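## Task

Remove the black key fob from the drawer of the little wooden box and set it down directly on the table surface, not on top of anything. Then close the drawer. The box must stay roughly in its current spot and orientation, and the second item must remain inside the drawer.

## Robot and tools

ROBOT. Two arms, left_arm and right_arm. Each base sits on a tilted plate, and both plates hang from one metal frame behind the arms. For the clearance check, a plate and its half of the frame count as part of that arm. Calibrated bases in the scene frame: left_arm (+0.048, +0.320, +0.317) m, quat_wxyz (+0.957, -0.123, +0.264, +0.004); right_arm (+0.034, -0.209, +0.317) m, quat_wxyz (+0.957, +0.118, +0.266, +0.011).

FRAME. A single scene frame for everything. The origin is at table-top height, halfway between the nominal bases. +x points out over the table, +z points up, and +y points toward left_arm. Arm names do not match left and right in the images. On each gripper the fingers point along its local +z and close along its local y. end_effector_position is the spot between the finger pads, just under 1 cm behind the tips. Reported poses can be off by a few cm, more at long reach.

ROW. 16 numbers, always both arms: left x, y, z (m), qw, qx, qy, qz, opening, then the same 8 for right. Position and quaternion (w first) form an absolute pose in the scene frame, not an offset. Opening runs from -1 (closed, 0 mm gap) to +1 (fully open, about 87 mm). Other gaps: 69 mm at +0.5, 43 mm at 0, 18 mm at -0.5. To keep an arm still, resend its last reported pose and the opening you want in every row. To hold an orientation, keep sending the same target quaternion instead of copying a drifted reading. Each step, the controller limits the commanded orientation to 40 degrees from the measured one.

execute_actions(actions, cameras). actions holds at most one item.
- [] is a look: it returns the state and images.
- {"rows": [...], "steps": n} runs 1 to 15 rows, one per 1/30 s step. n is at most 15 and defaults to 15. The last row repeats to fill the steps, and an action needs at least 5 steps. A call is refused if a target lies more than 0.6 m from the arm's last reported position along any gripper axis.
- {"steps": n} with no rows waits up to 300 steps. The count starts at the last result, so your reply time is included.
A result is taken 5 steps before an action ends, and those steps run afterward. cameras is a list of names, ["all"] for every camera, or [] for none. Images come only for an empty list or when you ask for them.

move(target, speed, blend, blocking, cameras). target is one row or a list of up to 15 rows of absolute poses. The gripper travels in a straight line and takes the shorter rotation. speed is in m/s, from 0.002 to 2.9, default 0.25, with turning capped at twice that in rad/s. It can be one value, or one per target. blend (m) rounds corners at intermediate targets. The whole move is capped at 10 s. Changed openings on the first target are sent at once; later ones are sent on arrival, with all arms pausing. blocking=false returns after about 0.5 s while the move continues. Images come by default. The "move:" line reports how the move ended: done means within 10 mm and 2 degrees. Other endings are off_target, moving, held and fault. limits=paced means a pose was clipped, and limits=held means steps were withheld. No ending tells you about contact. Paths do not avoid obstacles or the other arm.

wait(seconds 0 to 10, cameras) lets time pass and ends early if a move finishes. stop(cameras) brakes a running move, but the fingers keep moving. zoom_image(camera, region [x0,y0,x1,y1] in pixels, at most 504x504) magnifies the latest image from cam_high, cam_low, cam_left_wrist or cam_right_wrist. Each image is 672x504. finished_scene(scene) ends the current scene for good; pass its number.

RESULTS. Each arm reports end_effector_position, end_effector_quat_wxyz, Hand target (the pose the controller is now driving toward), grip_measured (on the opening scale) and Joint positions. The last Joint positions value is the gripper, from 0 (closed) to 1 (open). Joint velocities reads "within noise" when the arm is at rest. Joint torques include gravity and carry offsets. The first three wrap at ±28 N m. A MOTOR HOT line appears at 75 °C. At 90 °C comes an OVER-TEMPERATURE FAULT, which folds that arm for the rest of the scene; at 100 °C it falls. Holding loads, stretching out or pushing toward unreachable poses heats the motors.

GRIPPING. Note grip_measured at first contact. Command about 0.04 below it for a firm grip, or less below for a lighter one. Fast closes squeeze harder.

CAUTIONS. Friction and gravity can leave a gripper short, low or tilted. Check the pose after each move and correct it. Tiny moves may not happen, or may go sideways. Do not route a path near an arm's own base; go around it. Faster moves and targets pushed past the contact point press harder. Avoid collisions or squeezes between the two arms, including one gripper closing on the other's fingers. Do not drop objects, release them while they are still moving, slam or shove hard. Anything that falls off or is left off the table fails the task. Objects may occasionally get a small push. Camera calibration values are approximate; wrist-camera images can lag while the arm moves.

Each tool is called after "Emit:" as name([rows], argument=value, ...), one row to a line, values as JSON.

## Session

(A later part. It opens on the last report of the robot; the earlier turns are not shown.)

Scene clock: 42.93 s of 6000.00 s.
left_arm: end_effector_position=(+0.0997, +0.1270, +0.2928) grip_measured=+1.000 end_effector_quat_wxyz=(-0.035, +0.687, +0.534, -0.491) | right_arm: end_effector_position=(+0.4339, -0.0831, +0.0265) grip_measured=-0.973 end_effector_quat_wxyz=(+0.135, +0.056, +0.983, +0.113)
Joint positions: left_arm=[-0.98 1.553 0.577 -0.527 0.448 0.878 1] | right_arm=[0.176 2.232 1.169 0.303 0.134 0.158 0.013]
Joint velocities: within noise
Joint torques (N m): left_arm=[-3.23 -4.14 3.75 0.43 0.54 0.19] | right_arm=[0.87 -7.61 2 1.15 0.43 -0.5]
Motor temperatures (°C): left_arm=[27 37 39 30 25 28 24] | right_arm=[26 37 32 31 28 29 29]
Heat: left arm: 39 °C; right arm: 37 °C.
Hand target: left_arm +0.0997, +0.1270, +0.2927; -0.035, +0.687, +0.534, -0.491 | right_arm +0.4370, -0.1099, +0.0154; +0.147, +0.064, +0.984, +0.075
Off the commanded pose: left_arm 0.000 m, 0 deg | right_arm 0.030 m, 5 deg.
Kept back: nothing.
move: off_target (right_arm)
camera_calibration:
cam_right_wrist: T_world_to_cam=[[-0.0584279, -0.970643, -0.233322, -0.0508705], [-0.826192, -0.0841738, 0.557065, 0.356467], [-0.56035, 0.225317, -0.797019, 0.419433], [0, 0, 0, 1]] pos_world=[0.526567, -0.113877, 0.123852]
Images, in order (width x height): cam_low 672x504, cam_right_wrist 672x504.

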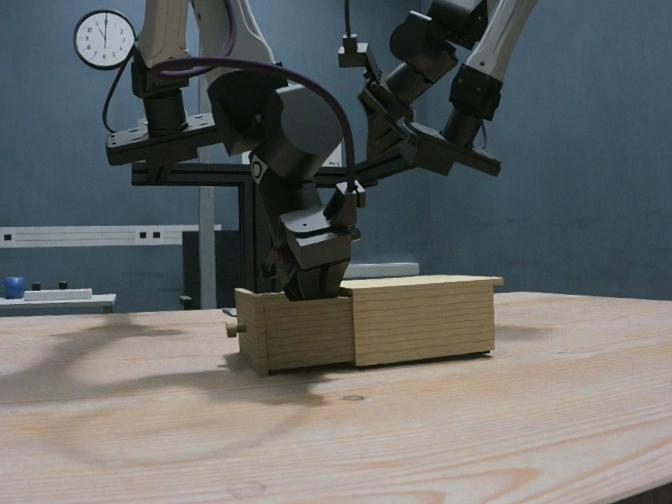

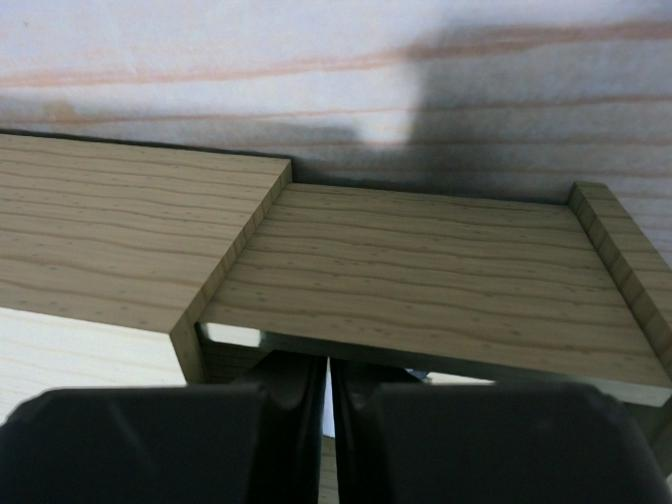

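Emit:
move(target=[0.0997, 0.1270, 0.2928, -0.035, 0.687, 0.534, -0.491, 1, 0.438, -0.112, 0.029, 0.1488, 0.0636, 0.9840, 0.0746, -1], speed=0.06, cameras=["cam_low", "cam_right_wrist"])

Scene clock: 43.90 s of 6000.00 s.
left_arm: end_effector_position=(+0.0997, +0.1270, +0.2928) grip_measured=+1.000 end_effector_quat_wxyz=(-0.035, +0.687, +0.534, -0.491) | right_arm: end_effector_position=(+0.4322, -0.0877, +0.0274) grip_measured=-0.973 end_effector_quat_wxyz=(+0.139, +0.059, +0.982, +0.110)
Joint positions: left_arm=[-0.98 1.553 0.577 -0.527 0.448 0.878 1] | right_arm=[0.17 2.221 1.145 0.326 0.137 0.157 0.013]
Joint velocities: within noise
Joint torques (N m): left_arm=[-3.19 -4.05 3.78 0.42 0.54 0.18] | right_arm=[1.92 -10.61 1.4 0.73 0.44 -0.39]
Motor temperatures (°C): left_arm=[27 37 39 30 25 28 24] | right_arm=[26 38 31 31 28 29 29]
Heat: left arm: 39 °C; right arm: 38 °C.
Hand target: left_arm +0.0997, +0.1270, +0.2927; -0.035, +0.687, +0.534, -0.491 | right_arm +0.4377, -0.1115, +0.0289; +0.148, +0.064, +0.984, +0.075
Off the commanded pose: left_arm 0.000 m, 0 deg | right_arm 0.025 m, 4 deg.
Kept back: nothing.
move: off_target (right_arm)
camera_calibration:
cam_right_wrist: T_world_to_cam=[[-0.0642084, -0.97149, -0.22822, -0.0529732], [-0.830995, -0.074577, 0.551258, 0.357265], [-0.552561, 0.225045, -0.802515, 0.416998], [0, 0, 0, 1]] pos_world=[0.523901, -0.118662, 0.125612]
Images, in order (width x height): cam_low 672x504, cam_right_wrist 672x504.

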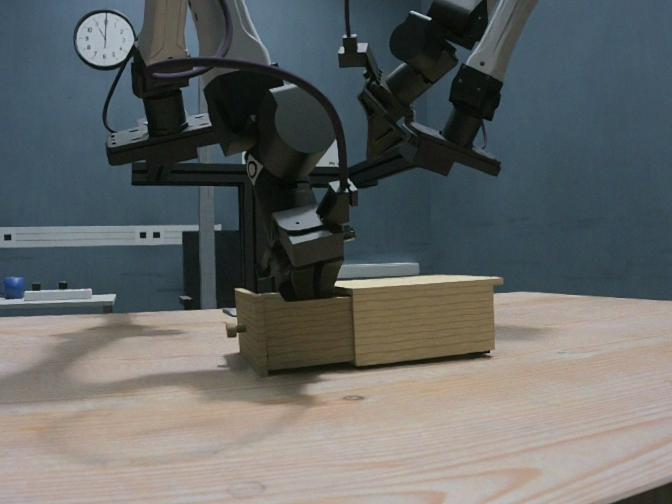

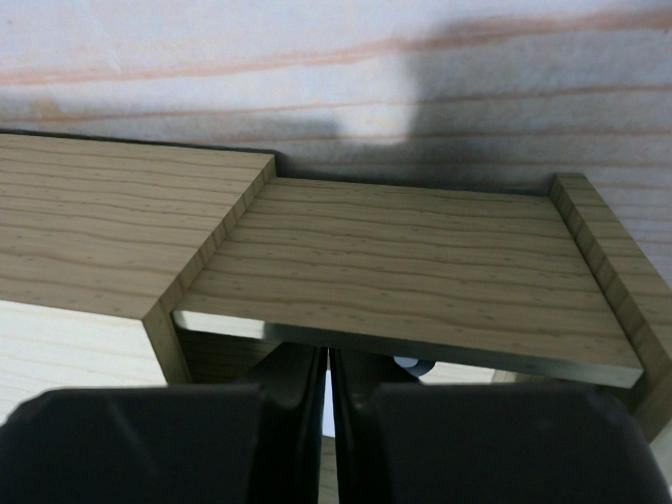

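Emit:
move(target=[0.0997, 0.1270, 0.2928, -0.035, 0.687, 0.534, -0.491, 1, 0.432, -0.103, 0.070, 0.1488, 0.0636, 0.9840, 0.0746, -1], speed=0.15, cameras=["cam_low", "cam_right_wrist"])

Emit:
zoom_image(camera="cam_right_wrist", region=[100, 100, 600, 420])

Scene clock: 45.37 s of 6000.00 s.
left_arm: end_effector_position=(+0.0997, +0.1270, +0.2928) grip_measured=+1.000 end_effector_quat_wxyz=(-0.035, +0.687, +0.534, -0.491) | right_arm: end_effector_position=(+0.4219, -0.1034, +0.0563) grip_measured=-0.973 end_effector_quat_wxyz=(+0.134, +0.058, +0.986, +0.075)
Joint positions: left_arm=[-0.98 1.553 0.577 -0.527 0.448 0.878 1] | right_arm=[0.189 2.098 1.056 0.269 0.219 0.164 0.013]
Joint velocities: within noise
Joint torques (N m): left_arm=[-3.18 -4.11 3.75 0.42 0.53 0.18] | right_arm=[5.26 -11.48 2.04 0.67 0.1 -0.02]
Motor temperatures (°C): left_arm=[27 37 39 30 25 28 24] | right_arm=[26 38 31 31 28 29 29]
Heat: left arm: 39 °C; right arm: 38 °C.
Hand target: left_arm +0.0997, +0.1270, +0.2927; -0.035, +0.687, +0.534, -0.491 | right_arm +0.4320, -0.1030, +0.0695; +0.149, +0.064, +0.984, +0.075
Off the commanded pose: left_arm 0.000 m, 0 deg | right_arm 0.017 m, 2 deg.
Kept back: nothing.
move: off_target (right_arm)
camera_calibration:
cam_right_wrist: T_world_to_cam=[[-0.0747018, -0.98433, -0.159733, -0.0630638], [-0.82221, -0.0298394, 0.568402, 0.331537], [-0.564261, 0.173794, -0.807096, 0.437915], [0, 0, 0, 1]] pos_world=[0.514981, -0.12829, 0.15492]
Images, in order (width x height): cam_low 672x504, cam_right_wrist 672x504.

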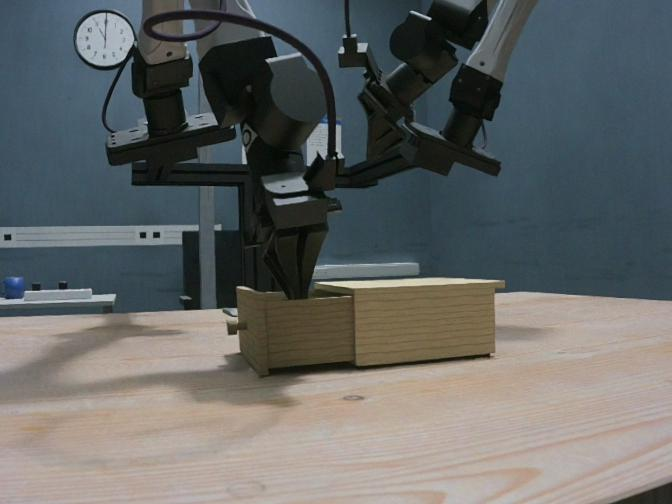

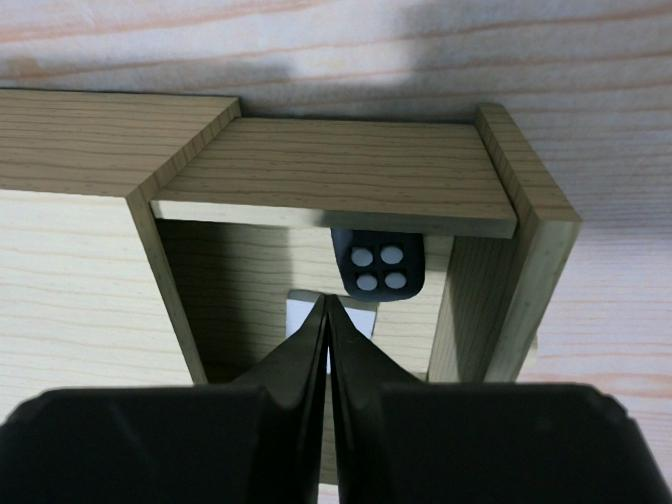

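Scaled by 1.008 from the camera's 672x504 image, which has a finer 960x720 frame.

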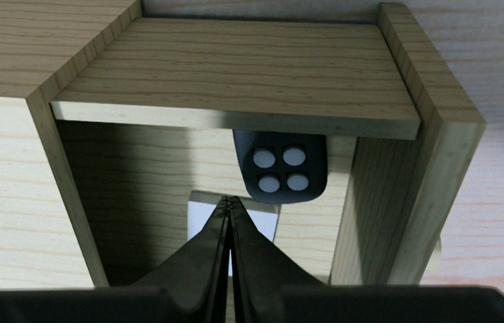

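Emit:
move([
  [0.0997, 0.1270, 0.2928, -0.035, 0.687, 0.534, -0.491, 1, 0.429, -0.119, 0.055, 0.1488, 0.0636, 0.9840, 0.0746, -1],
  [0.0997, 0.1270, 0.2928, -0.035, 0.687, 0.534, -0.491, 1, 0.429, -0.119, 0.018, 0.1488, 0.0636, 0.9840, 0.0746, -1],
  [0.0997, 0.1270, 0.2928, -0.035, 0.687, 0.534, -0.491, 1, 0.431, -0.106, 0.018, 0.1488, 0.0636, 0.9840, 0.0746, -1],
], speed=[0.12, 0.06, 0.05], cameras=["cam_low", "cam_right_wrist"])

Scene clock: 49.33 s of 6000.00 s.
left_arm: end_effector_position=(+0.0997, +0.1270, +0.2928) grip_measured=+1.000 end_effector_quat_wxyz=(-0.035, +0.687, +0.534, -0.491) | right_arm: end_effector_position=(+0.4234, -0.1164, +0.0391) grip_measured=-0.973 end_effector_quat_wxyz=(+0.129, +0.052, +0.988, +0.063)
Joint positions: left_arm=[-0.98 1.553 0.577 -0.527 0.448 0.878 1] | right_arm=[0.154 2.149 1.092 0.277 0.214 0.127 0.013]
Joint velocities: within noise
Joint torques (N m): left_arm=[-3.19 -4.11 3.81 0.43 0.53 0.17] | right_arm=[3.82 -2.37 5.42 1.54 -0.25 0.03]
Motor temperatures (°C): left_arm=[27 37 39 30 25 27 24] | right_arm=[26 38 31 31 28 29 29]
Heat: left arm: 39 °C; right arm: 38 °C.
Hand target: left_arm +0.0997, +0.1270, +0.2927; -0.035, +0.687, +0.534, -0.491 | right_arm +0.4294, -0.1070, +0.0206; +0.148, +0.063, +0.984, +0.074
Off the commanded pose: left_arm 0.000 m, 0 deg | right_arm 0.025 m, 3 deg.
Kept back: nothing.
move: off_target (right_arm)
camera_calibration:
cam_right_wrist: T_world_to_cam=[[-0.066814, -0.988651, -0.134552, -0.0833273], [-0.816536, -0.0233216, 0.576823, 0.340139], [-0.573415, 0.148407, -0.805711, 0.428087], [0, 0, 0, 1]] pos_world=[0.51764, -0.13798, 0.137503]
Images, in order (width x height): cam_low 672x504, cam_right_wrist 672x504.

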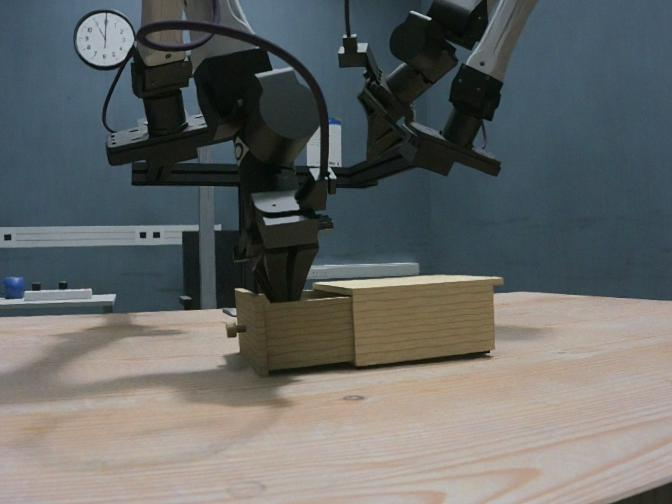

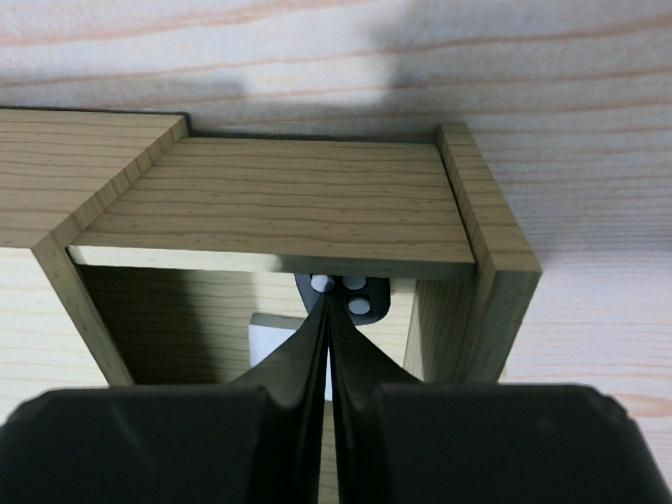

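Emit:
move(target=[0.0997, 0.1270, 0.2928, -0.035, 0.687, 0.534, -0.491, 1, 0.432, -0.105, 0.105, 0.1488, 0.0636, 0.9840, 0.0746, -1], speed=0.15, cameras=["cam_low", "cam_right_wrist", "cam_high"])

Emit:
zoom_image(camera="cam_right_wrist", region=[130, 100, 530, 380])

Scene clock: 51.33 s of 6000.00 s.
left_arm: end_effector_position=(+0.0997, +0.1270, +0.2928) grip_measured=+1.000 end_effector_quat_wxyz=(-0.035, +0.687, +0.534, -0.491) | right_arm: end_effector_position=(+0.4256, -0.1054, +0.0937) grip_measured=-0.973 end_effector_quat_wxyz=(+0.137, +0.059, +0.986, +0.075)
Joint positions: left_arm=[-0.98 1.553 0.577 -0.527 0.448 0.878 1] | right_arm=[0.216 1.965 1.016 0.179 0.239 0.182 0.013]
Joint velocities: within noise
Joint torques (N m): left_arm=[-3.21 -4.08 3.74 0.42 0.54 0.17] | right_arm=[5.04 -10.77 2.7 0.71 0.04 -0.05]
Motor temperatures (°C): left_arm=[27 37 39 30 25 27 23] | right_arm=[26 39 31 31 28 29 29]
Heat: left arm: 39 °C; right arm: 39 °C.
Hand target: left_arm +0.0997, +0.1270, +0.2927; -0.035, +0.687, +0.534, -0.491 | right_arm +0.4320, -0.1050, +0.1046; +0.149, +0.064, +0.984, +0.075
Off the commanded pose: left_arm 0.000 m, 0 deg | right_arm 0.013 m, 1 deg.
Kept back: nothing.
move: off_target (right_arm)
camera_calibration:
cam_right_wrist: T_world_to_cam=[[-0.0750198, -0.984204, -0.160355, -0.0585169], [-0.826075, -0.028734, 0.562827, 0.315536], [-0.558544, 0.174689, -0.810871, 0.468598], [0, 0, 0, 1]] pos_world=[0.517999, -0.130385, 0.192997]
Images, in order (width x height): cam_high 672x504, cam_low 672x504, cam_right_wrist 672x504.

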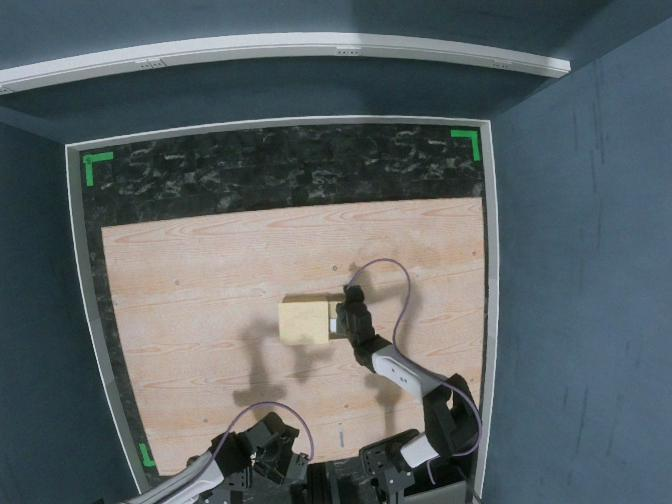

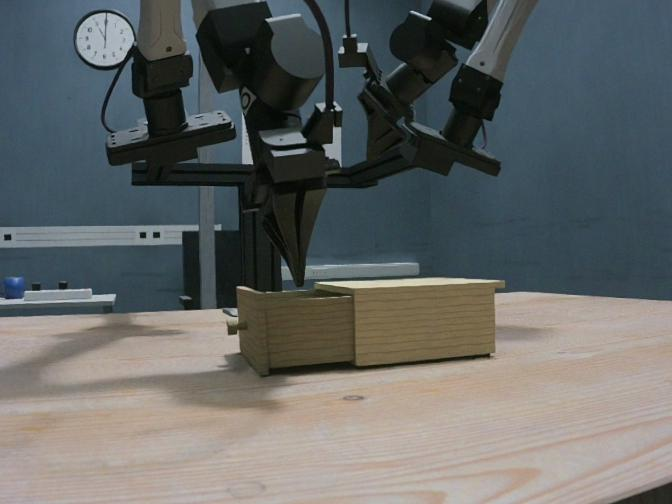

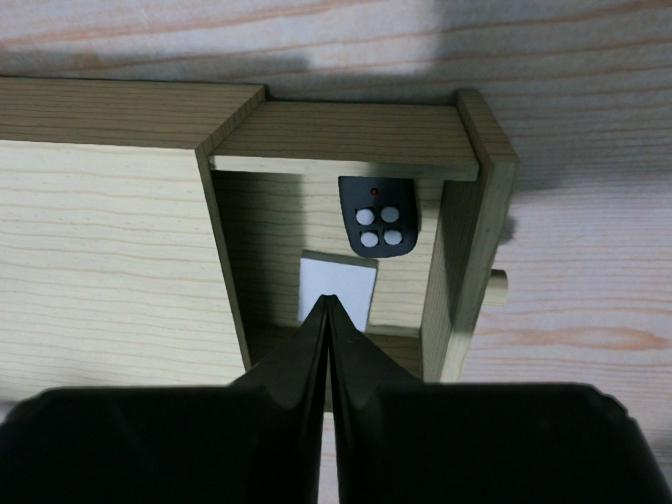

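Scaled by 1.260 from the camera's 672x504 image, which has a finer 960x720 frame.

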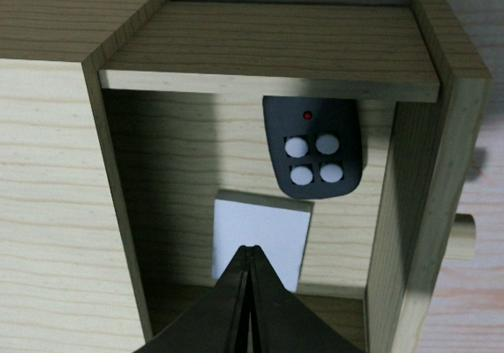

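Emit:
move(target=[0.0997, 0.1270, 0.2928, -0.035, 0.687, 0.534, -0.491, 1, 0.418, -0.111, 0.106, 0.1526, -0.0252, 0.9868, -0.0490, -0.05], speed=0.2, cameras=["cam_low", "cam_right_wrist"])

Emit:
zoom_image(camera="cam_right_wrist", region=[130, 100, 530, 380])

Scene clock: 54.47 s of 6000.00 s.
left_arm: end_effector_position=(+0.0997, +0.1270, +0.2928) grip_measured=+1.000 end_effector_quat_wxyz=(-0.035, +0.687, +0.534, -0.491) | right_arm: end_effector_position=(+0.4212, -0.1135, +0.1066) grip_measured=-0.050 end_effector_quat_wxyz=(+0.155, -0.016, +0.987, -0.044)
Joint positions: left_arm=[-0.98 1.553 0.577 -0.527 0.448 0.878 1] | right_arm=[0.328 1.965 1.016 0.156 0.534 0.079 0.475]
Joint velocities: within noise
Joint torques (N m): left_arm=[-3.18 -4.12 3.75 0.43 0.54 0.18] | right_arm=[5.67 -7.39 3.44 0.68 0.19 -0.19]
Motor temperatures (°C): left_arm=[27 37 39 30 25 27 23] | right_arm=[26 39 31 31 28 29 29]
Heat: left arm: 39 °C; right arm: 39 °C.
Hand target: left_arm +0.0997, +0.1270, +0.2927; -0.035, +0.687, +0.534, -0.491 | right_arm +0.4180, -0.1111, +0.1060; +0.153, -0.025, +0.987, -0.049
Off the commanded pose: left_arm 0.000 m, 0 deg | right_arm 0.004 m, 1 deg.
Kept back: nothing.
move: done
camera_calibration:
cam_right_wrist: T_world_to_cam=[[0.0385306, -0.994576, 0.0966106, -0.141132], [-0.842903, 0.0195771, 0.53771, 0.319624], [-0.536685, -0.102152, -0.837577, 0.440203], [0, 0, 0, 1]] pos_world=[0.5111, -0.101656, 0.210474]
Images, in order (width x height): cam_low 672x504, cam_right_wrist 672x504.

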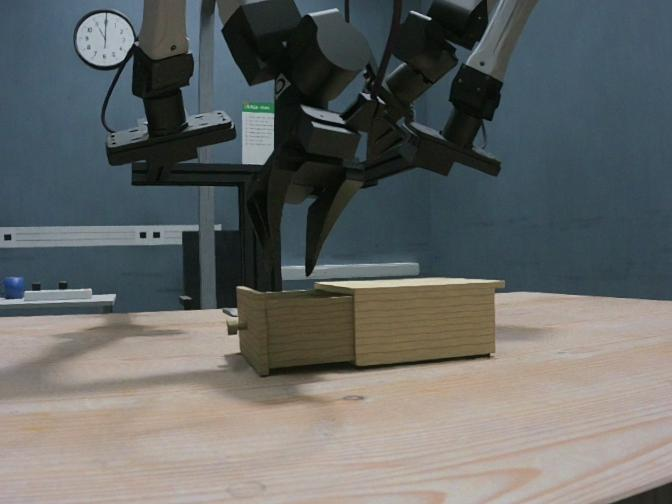

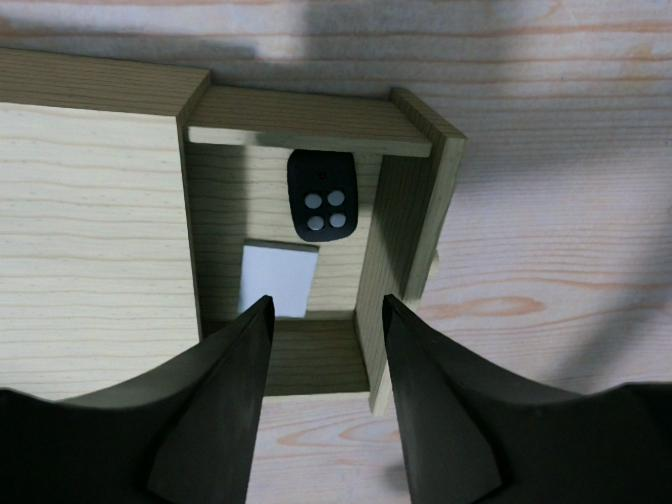

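Scaled by 1.260 from the camera's 672x504 image, which has a finer 960x720 frame.

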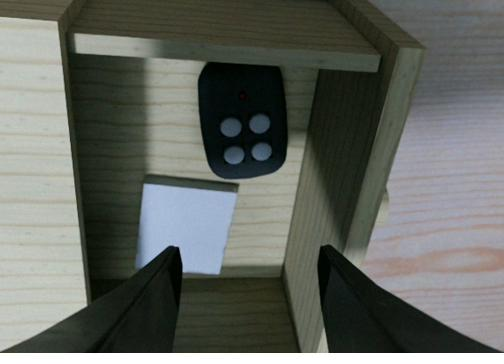

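Emit:
move(target=[0.0997, 0.1270, 0.2928, -0.035, 0.687, 0.534, -0.491, 1, 0.4315, -0.117, 0.026, 0.1526, -0.0252, 0.9868, -0.0490, -0.05], speed=0.12, cameras=["cam_low", "cam_right_wrist"])

Emit:
zoom_image(camera="cam_right_wrist", region=[130, 150, 530, 430])

Scene clock: 56.40 s of 6000.00 s.
left_arm: end_effector_position=(+0.0997, +0.1270, +0.2928) grip_measured=+1.000 end_effector_quat_wxyz=(-0.035, +0.687, +0.534, -0.491) | right_arm: end_effector_position=(+0.4227, -0.1154, +0.0327) grip_measured=-0.050 end_effector_quat_wxyz=(+0.141, -0.029, +0.988, -0.052)
Joint positions: left_arm=[-0.98 1.553 0.577 -0.527 0.448 0.878 1] | right_arm=[0.257 2.228 1.148 0.284 0.493 0.008 0.475]
Joint velocities: within noise
Joint torques (N m): left_arm=[-3.22 -4.07 3.73 0.43 0.53 0.19] | right_arm=[3.41 -6.78 4.49 0.99 -0.09 -0.28]
Motor temperatures (°C): left_arm=[27 37 39 30 25 27 23] | right_arm=[26 39 31 31 28 29 29]
Heat: left arm: 39 °C; right arm: 39 °C.
Hand target: left_arm +0.0997, +0.1270, +0.2927; -0.035, +0.687, +0.534, -0.491 | right_arm +0.4312, -0.1173, +0.0265; +0.152, -0.025, +0.987, -0.049
Off the commanded pose: left_arm 0.000 m, 0 deg | right_arm 0.011 m, 1 deg.
Kept back: nothing.
move: off_target (right_arm)
camera_calibration:
cam_right_wrist: T_world_to_cam=[[0.0631453, -0.991402, 0.114603, -0.146689], [-0.827363, 0.0122142, 0.561534, 0.352502], [-0.558106, -0.130276, -0.819479, 0.384136], [0, 0, 0, 1]] pos_world=[0.515299, -0.0996899, 0.13366]
Images, in order (width x height): cam_low 672x504, cam_right_wrist 672x504.

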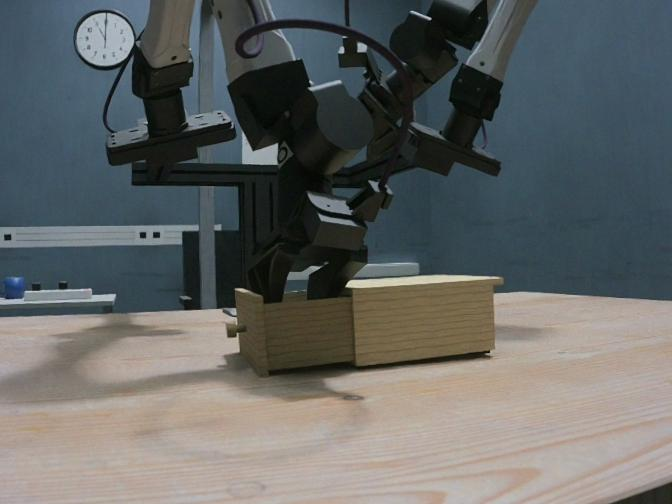

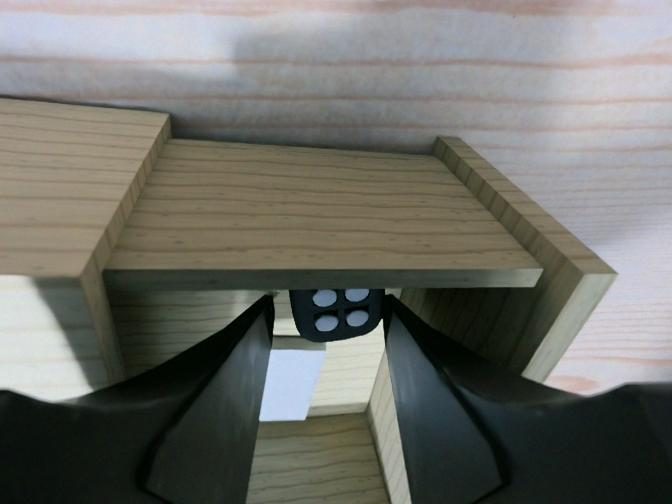

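Scaled by 1.260 from the camera's 672x504 image, which has a finer 960x720 frame.

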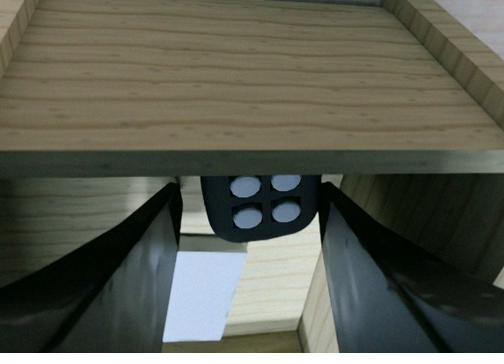

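Emit:
move(target=[0.0997, 0.1270, 0.2928, -0.035, 0.687, 0.534, -0.491, 1, 0.4345, -0.1185, 0.024, 0.1526, -0.0252, 0.9868, -0.0490, 0.08], speed=0.06, cameras=["cam_low", "cam_right_wrist"])

Emit:
zoom_image(camera="cam_right_wrist", region=[130, 150, 530, 430])

Scene clock: 57.73 s of 6000.00 s.
left_arm: end_effector_position=(+0.0997, +0.1270, +0.2928) grip_measured=+1.000 end_effector_quat_wxyz=(-0.035, +0.687, +0.534, -0.491) | right_arm: end_effector_position=(+0.4237, -0.1162, +0.0328) grip_measured=+0.077 end_effector_quat_wxyz=(+0.142, -0.027, +0.988, -0.054)
Joint positions: left_arm=[-0.98 1.553 0.577 -0.527 0.448 0.878 1] | right_arm=[0.256 2.228 1.149 0.286 0.497 0.01 0.539]
Joint velocities: within noise
Joint torques (N m): left_arm=[-3.18 -4.08 3.79 0.43 0.54 0.18] | right_arm=[3.04 -6.28 5.85 0.98 -0.16 -0.38]
Motor temperatures (°C): left_arm=[27 37 39 30 25 27 23] | right_arm=[26 39 31 31 28 29 29]
Heat: left arm: 39 °C; right arm: 39 °C.
Hand target: left_arm +0.0997, +0.1270, +0.2927; -0.035, +0.687, +0.534, -0.491 | right_arm +0.4341, -0.1188, +0.0247; +0.153, -0.025, +0.987, -0.049
Off the commanded pose: left_arm 0.000 m, 0 deg | right_arm 0.014 m, 1 deg.
Kept back: nothing.
move: off_target (right_arm)
camera_calibration:
cam_right_wrist: T_world_to_cam=[[0.0578561, -0.991372, 0.117623, -0.145333], [-0.829037, 0.0179301, 0.558906, 0.354677], [-0.556193, -0.12985, -0.820846, 0.383973], [0, 0, 0, 1]] pos_world=[0.516012, -0.100579, 0.134046]
Images, in order (width x height): cam_low 672x504, cam_right_wrist 672x504.

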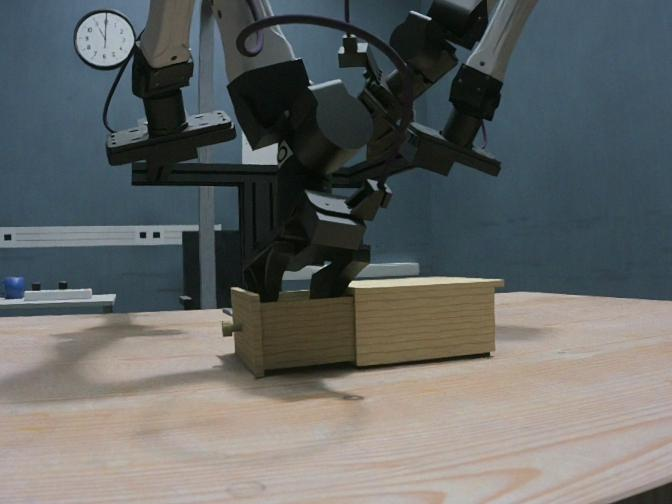

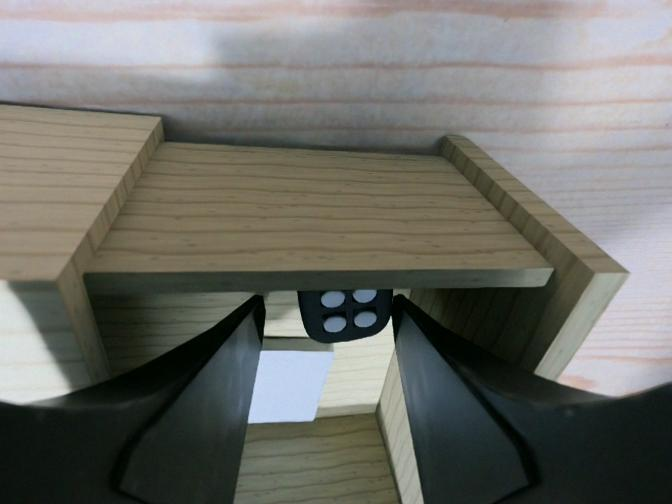

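Scaled by 1.260 from the camera's 672x504 image, which has a finer 960x720 frame.

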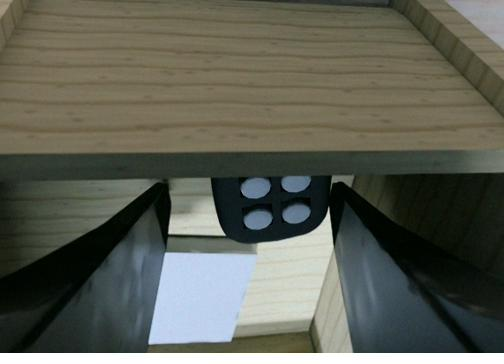

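Emit:
move(target=[0.0997, 0.1270, 0.2928, -0.035, 0.687, 0.534, -0.491, 1, 0.4355, -0.1175, 0.0185, 0.1526, -0.0252, 0.9868, -0.0490, 0.08], speed=0.06, cameras=["cam_low", "cam_right_wrist"])

Emit:
zoom_image(camera="cam_right_wrist", region=[130, 150, 530, 430])

Scene clock: 60.80 s of 6000.00 s.
left_arm: end_effector_position=(+0.0997, +0.1270, +0.2928) grip_measured=+1.000 end_effector_quat_wxyz=(-0.035, +0.687, +0.534, -0.491) | right_arm: end_effector_position=(+0.4249, -0.1169, +0.0324) grip_measured=+0.078 end_effector_quat_wxyz=(+0.139, -0.027, +0.988, -0.054)
Joint positions: left_arm=[-0.98 1.553 0.577 -0.527 0.448 0.878 1] | right_arm=[0.254 2.23 1.16 0.273 0.497 0.01 0.539]
Joint velocities: within noise
Joint torques (N m): left_arm=[-3.23 -4.07 3.79 0.43 0.54 0.19] | right_arm=[2.71 -5.11 6.17 1.09 -0.17 -0.44]
Motor temperatures (°C): left_arm=[27 37 39 30 25 27 23] | right_arm=[26 39 31 31 28 29 29]
Heat: left arm: 39 °C; right arm: 39 °C.
Hand target: left_arm +0.0997, +0.1270, +0.2927; -0.035, +0.687, +0.534, -0.491 | right_arm +0.4348, -0.1181, +0.0197; +0.152, -0.025, +0.987, -0.050
Off the commanded pose: left_arm 0.000 m, 0 deg | right_arm 0.017 m, 2 deg.
Kept back: nothing.
move: off_target (right_arm)
camera_calibration:
cam_right_wrist: T_world_to_cam=[[0.0585985, -0.991144, 0.119165, -0.146394], [-0.826281, 0.0188309, 0.562944, 0.354705], [-0.560202, -0.131451, -0.81786, 0.385636], [0, 0, 0, 1]] pos_world=[0.517698, -0.101085, 0.133162]
Images, in order (width x height): cam_low 672x504, cam_right_wrist 672x504.

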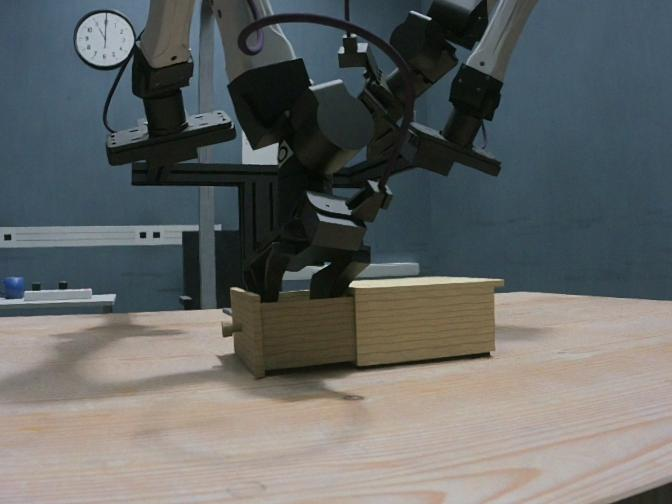

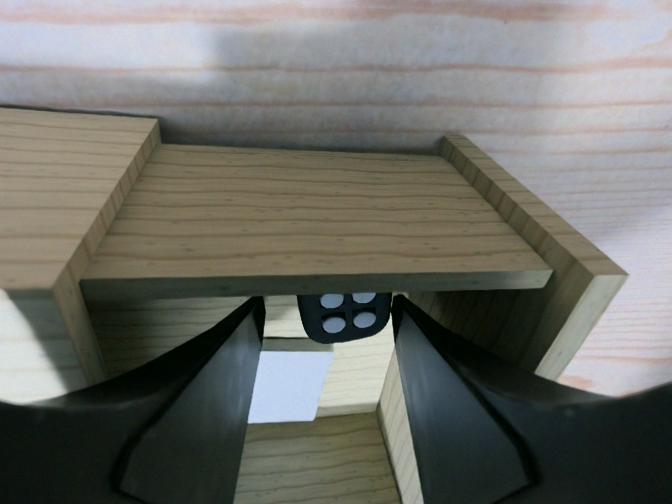

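Scaled by 1.260 from the camera's 672x504 image, which has a finer 960x720 frame.

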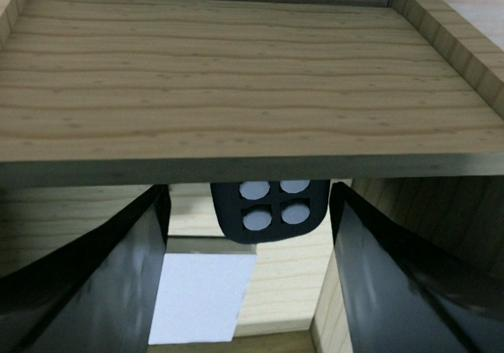

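Emit:
move(target=[0.0997, 0.1270, 0.2928, -0.035, 0.687, 0.534, -0.491, 1, 0.4345, -0.1165, 0.026, 0.1526, -0.0252, 0.9868, -0.0490, -0.4], speed=0.06, cameras=["cam_low", "cam_right_wrist"])

Emit:
zoom_image(camera="cam_right_wrist", region=[130, 150, 530, 430])

Scene clock: 61.87 s of 6000.00 s.
left_arm: end_effector_position=(+0.0997, +0.1270, +0.2928) grip_measured=+1.000 end_effector_quat_wxyz=(-0.035, +0.687, +0.534, -0.491) | right_arm: end_effector_position=(+0.4266, -0.1173, +0.0310) grip_measured=-0.186 end_effector_quat_wxyz=(+0.140, -0.031, +0.988, -0.055)
Joint positions: left_arm=[-0.98 1.553 0.577 -0.527 0.448 0.878 1] | right_arm=[0.252 2.236 1.168 0.274 0.496 -0.001 0.407]
Joint velocities: within noise
Joint torques (N m): left_arm=[-3.19 -4.07 3.75 0.42 0.53 0.19] | right_arm=[3.95 -7.42 4.07 0.95 -0.11 -0.22]
Motor temperatures (°C): left_arm=[27 37 39 30 25 27 23] | right_arm=[26 39 31 31 28 29 29]
Heat: left arm: 39 °C; right arm: 39 °C.
Hand target: left_arm +0.0997, +0.1270, +0.2927; -0.035, +0.687, +0.534, -0.491 | right_arm +0.4343, -0.1167, +0.0264; +0.152, -0.025, +0.987, -0.049
Off the commanded pose: left_arm 0.000 m, 0 deg | right_arm 0.009 m, 2 deg.
Kept back: nothing.
move: done
camera_calibration:
cam_right_wrist: T_world_to_cam=[[0.0666562, -0.990275, 0.122116, -0.150156], [-0.827255, 0.0135785, 0.561662, 0.356813], [-0.557858, -0.13846, -0.818305, 0.383629], [0, 0, 0, 1]] pos_world=[0.519195, -0.100424, 0.131854]
Images, in order (width x height): cam_low 672x504, cam_right_wrist 672x504.

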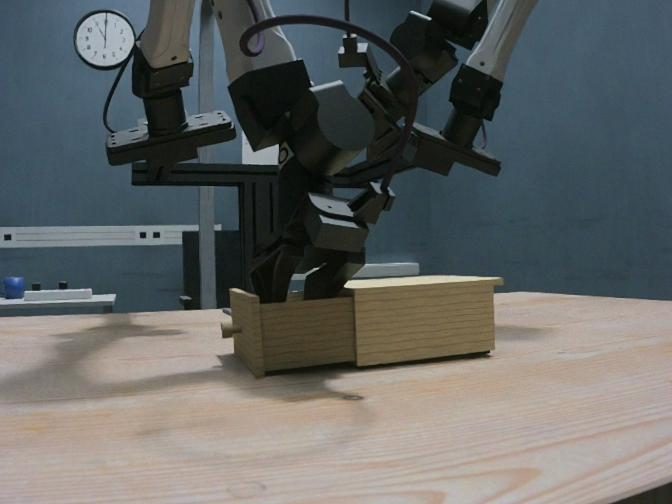

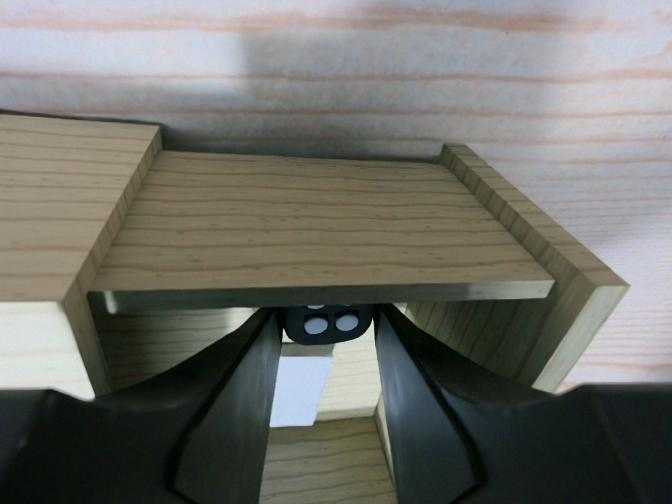

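Scaled by 1.260 from the camera's 672x504 image, which has a finer 960x720 frame.

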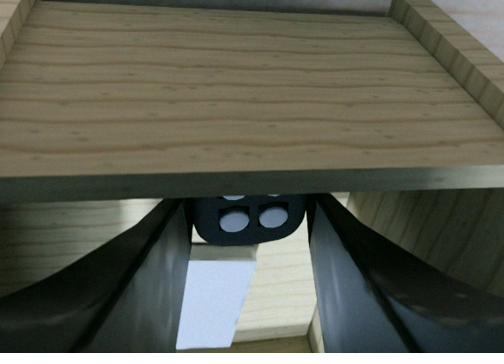

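Emit:
move([
  [0.0997, 0.1270, 0.2928, -0.035, 0.687, 0.534, -0.491, 1, 0.4325, -0.116, 0.155, 0.1526, -0.0252, 0.9868, -0.0490, -0.4],
  [0.0997, 0.1270, 0.2928, -0.035, 0.687, 0.534, -0.491, 1, 0.385, -0.310, 0.110, 0.1526, -0.0252, 0.9868, -0.0490, -0.4],
], speed=[0.15, 0.25], blend=[0.02, 0], cameras=["cam_low", "cam_right_wrist", "cam_high"])

Scene clock: 64.97 s of 6000.00 s.
left_arm: end_effector_position=(+0.0997, +0.1270, +0.2928) grip_measured=+1.000 end_effector_quat_wxyz=(-0.035, +0.687, +0.534, -0.491) | right_arm: end_effector_position=(+0.3732, -0.3069, +0.1021) grip_measured=-0.186 end_effector_quat_wxyz=(+0.129, -0.024, +0.990, -0.047)
Joint positions: left_arm=[-0.98 1.553 0.577 -0.527 0.448 0.878 1] | right_arm=[-0.235 1.727 0.767 0.247 0.127 -0.326 0.407]
Joint velocities: within noise
Joint torques (N m): left_arm=[-3.22 -4.07 3.78 0.44 0.53 0.17] | right_arm=[0.81 -9.48 2.43 0.94 -0.11 -0.24]
Motor temperatures (°C): left_arm=[27 37 39 30 25 27 23] | right_arm=[26 39 31 31 28 29 29]
Heat: left arm: 39 °C; right arm: 39 °C.
Hand target: left_arm +0.0997, +0.1270, +0.2927; -0.035, +0.687, +0.534, -0.491 | right_arm +0.3849, -0.3100, +0.1100; +0.152, -0.025, +0.987, -0.049
Off the commanded pose: left_arm 0.000 m, 0 deg | right_arm 0.015 m, 3 deg.
Kept back: nothing.
move: off_target (right_arm)
camera_calibration:
cam_right_wrist: T_world_to_cam=[[0.0557382, -0.993084, 0.103334, -0.337869], [-0.813454, 0.0148445, 0.581439, 0.26848], [-0.578952, -0.116466, -0.807001, 0.399195], [0, 0, 0, 1]] pos_world=[0.468343, -0.293026, 0.200959]
Images, in order (width x height): cam_high 672x504, cam_low 672x504, cam_right_wrist 672x504.

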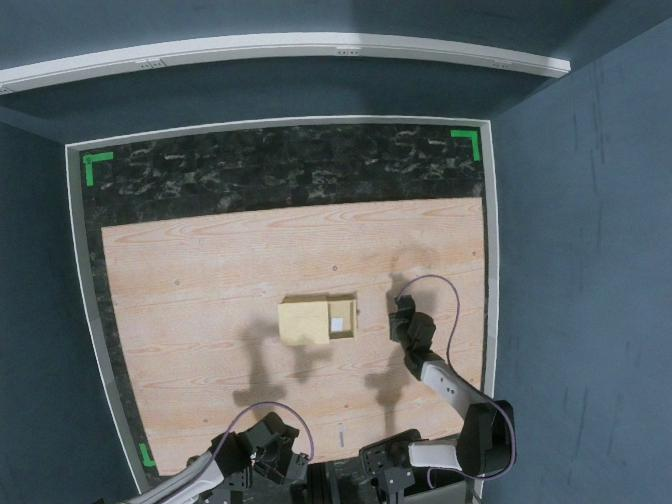

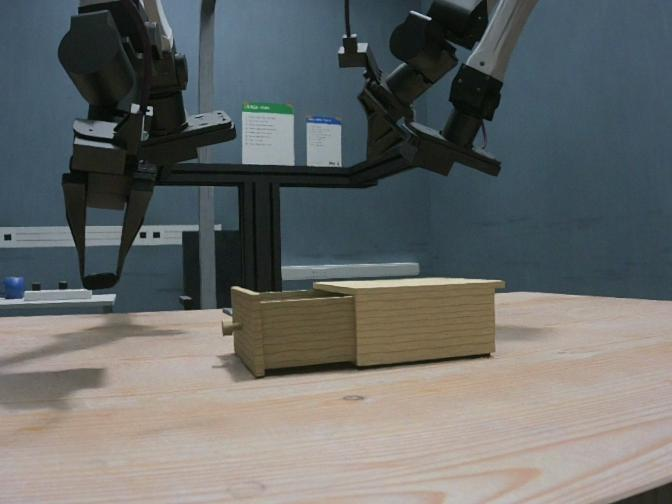

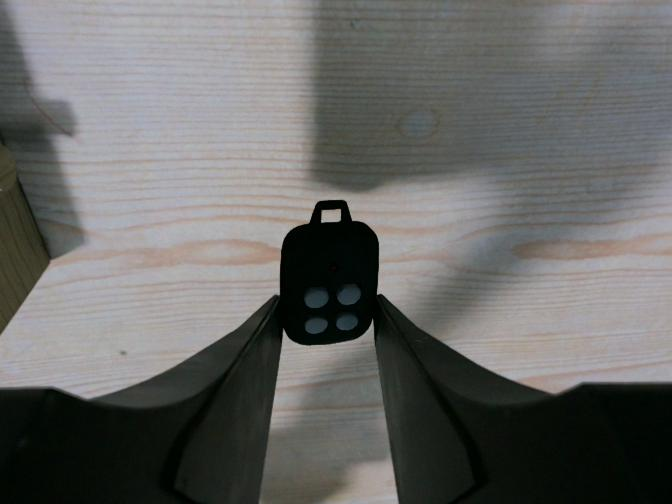

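Emit:
move([
  [0.0997, 0.1270, 0.2928, -0.035, 0.687, 0.534, -0.491, 1, 0.383, -0.312, 0.025, 0.1600, -0.0290, 0.9852, -0.0530, -0.4],
  [0.0997, 0.1270, 0.2928, -0.035, 0.687, 0.534, -0.491, 1, 0.384, -0.312, 0.002, 0.1600, -0.0290, 0.9852, -0.0530, -0.4],
], speed=[0.15, 0.04], cameras=["cam_low", "cam_right_wrist"])

Emit:
zoom_image(camera="cam_low", region=[0, 230, 250, 430])

Scene clock: 66.83 s of 6000.00 s.
left_arm: end_effector_position=(+0.0997, +0.1270, +0.2928) grip_measured=+1.000 end_effector_quat_wxyz=(-0.035, +0.687, +0.534, -0.491) | right_arm: end_effector_position=(+0.3768, -0.3098, +0.0173) grip_measured=-0.185 end_effector_quat_wxyz=(+0.146, -0.029, +0.987, -0.056)
Joint positions: left_arm=[-0.98 1.553 0.577 -0.527 0.448 0.878 1] | right_arm=[-0.263 2.094 0.877 0.545 0.11 -0.358 0.407]
Joint velocities: within noise
Joint torques (N m): left_arm=[-3.22 -4.1 3.74 0.43 0.54 0.18] | right_arm=[0.2 -2.99 4.98 1.27 -0.26 -0.24]
Motor temperatures (°C): left_arm=[27 37 39 30 25 27 23] | right_arm=[26 39 31 31 28 29 29]
Heat: left arm: 39 °C; right arm: 39 °C.
Hand target: left_arm +0.0997, +0.1270, +0.2927; -0.035, +0.687, +0.534, -0.491 | right_arm +0.3832, -0.3119, +0.0035; +0.160, -0.029, +0.985, -0.053
Off the commanded pose: left_arm 0.000 m, 0 deg | right_arm 0.017 m, 2 deg.
Kept back: nothing.
move: off_target (right_arm)
camera_calibration:
cam_right_wrist: T_world_to_cam=[[0.0601646, -0.990536, 0.123367, -0.333402], [-0.83345, 0.0181628, 0.552296, 0.329872], [-0.54931, -0.136049, -0.824469, 0.315559], [0, 0, 0, 1]] pos_world=[0.468331, -0.293306, 0.119112]
Images, in order (width x height): cam_low 672x504, cam_right_wrist 672x504.

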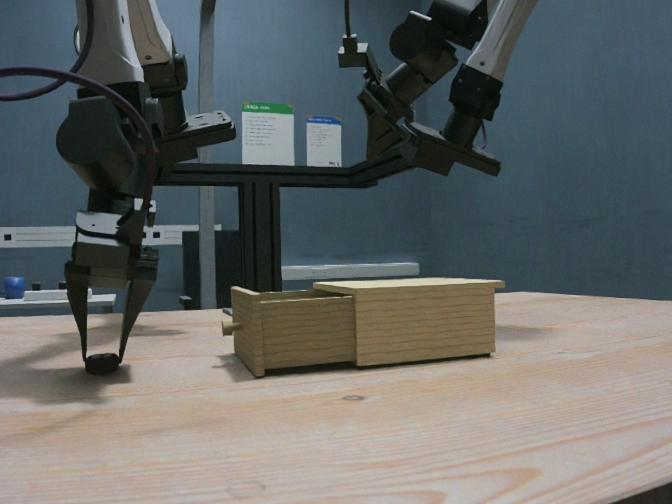

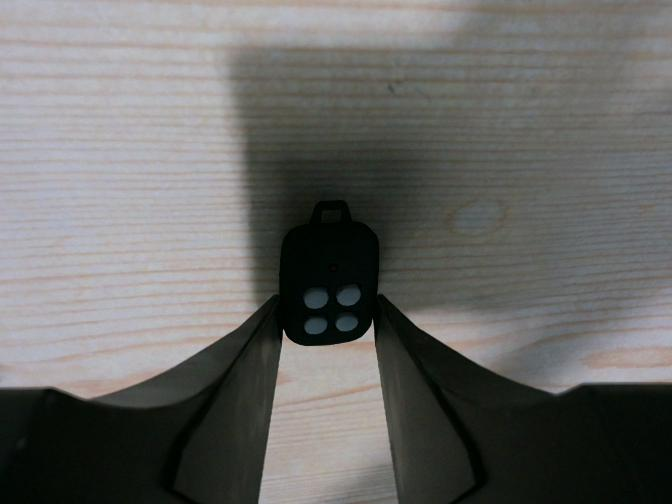

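Scaled by 2.016 from the camera's 672x504 image, which has a finer 960x720 frame.

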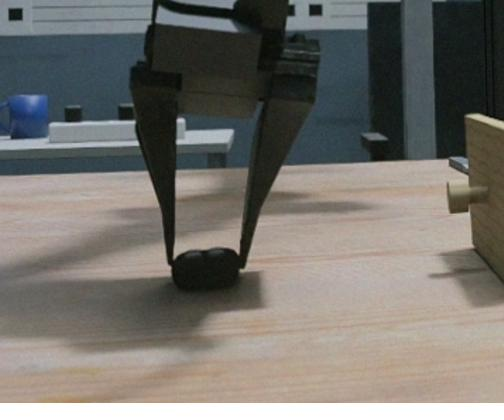

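Emit:
move([
  [0.0997, 0.1270, 0.2928, -0.035, 0.687, 0.534, -0.491, 1, 0.3815, -0.3105, 0.012, 0.1600, -0.0290, 0.9852, -0.0530, 0.12],
  [0.0997, 0.1270, 0.2928, -0.035, 0.687, 0.534, -0.491, 1, 0.380, -0.3100, 0.110, 0.1600, -0.0290, 0.9852, -0.0530, 0.12],
], speed=[0.1, 0.2], cameras=["cam_low", "cam_right_wrist"])

Scene clock: 69.73 s of 6000.00 s.
left_arm: end_effector_position=(+0.0997, +0.1270, +0.2928) grip_measured=+1.000 end_effector_quat_wxyz=(-0.035, +0.687, +0.534, -0.491) | right_arm: end_effector_position=(+0.3738, -0.3102, +0.1016) grip_measured=+0.120 end_effector_quat_wxyz=(+0.149, -0.033, +0.987, -0.049)
Joint positions: left_arm=[-0.98 1.553 0.577 -0.527 0.448 0.878 1] | right_arm=[-0.249 1.723 0.728 0.325 0.105 -0.356 0.56]
Joint velocities: within noise
Joint torques (N m): left_arm=[-3.19 -4.08 3.75 0.42 0.53 0.18] | right_arm=[1.87 -9.55 2.3 0.74 0.03 -0.02]
Motor temperatures (°C): left_arm=[27 37 39 30 25 27 23] | right_arm=[26 39 31 31 28 29 29]
Heat: left arm: 39 °C; right arm: 39 °C.
Hand target: left_arm +0.0997, +0.1270, +0.2927; -0.035, +0.687, +0.534, -0.491 | right_arm +0.3799, -0.3100, +0.1097; +0.160, -0.029, +0.985, -0.053
Off the commanded pose: left_arm 0.000 m, 0 deg | right_arm 0.010 m, 1 deg.
Kept back: nothing.
move: done
camera_calibration:
cam_right_wrist: T_world_to_cam=[[0.0702558, -0.991259, 0.111664, -0.346881], [-0.836978, 0.00232365, 0.547232, 0.277746], [-0.542708, -0.131906, -0.829499, 0.382711], [0, 0, 0, 1]] pos_world=[0.464538, -0.294012, 0.2042]
Images, in order (width x height): cam_low 672x504, cam_right_wrist 672x504.

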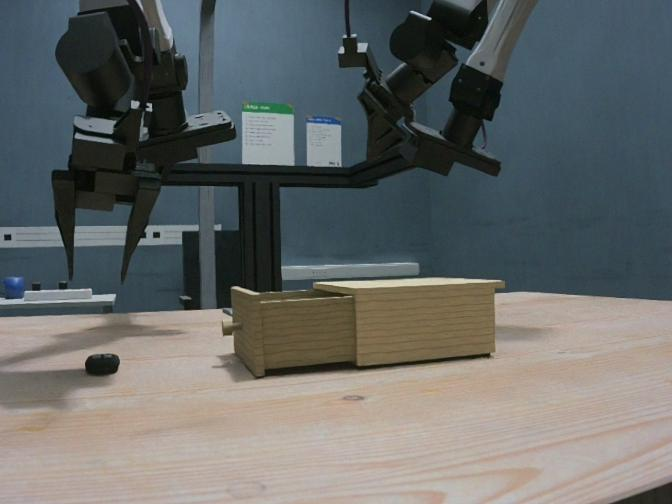

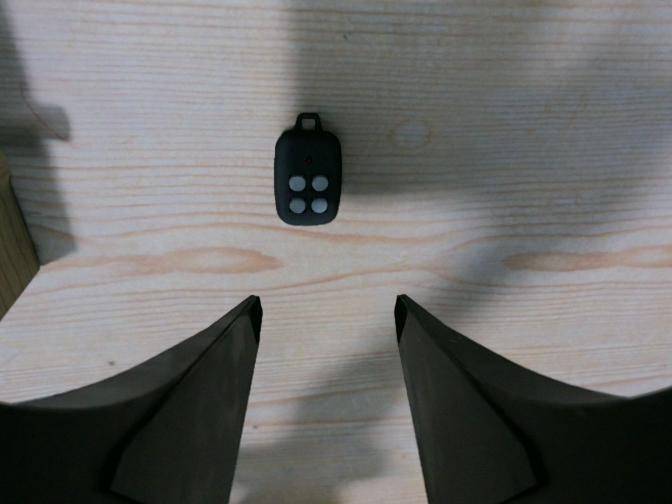

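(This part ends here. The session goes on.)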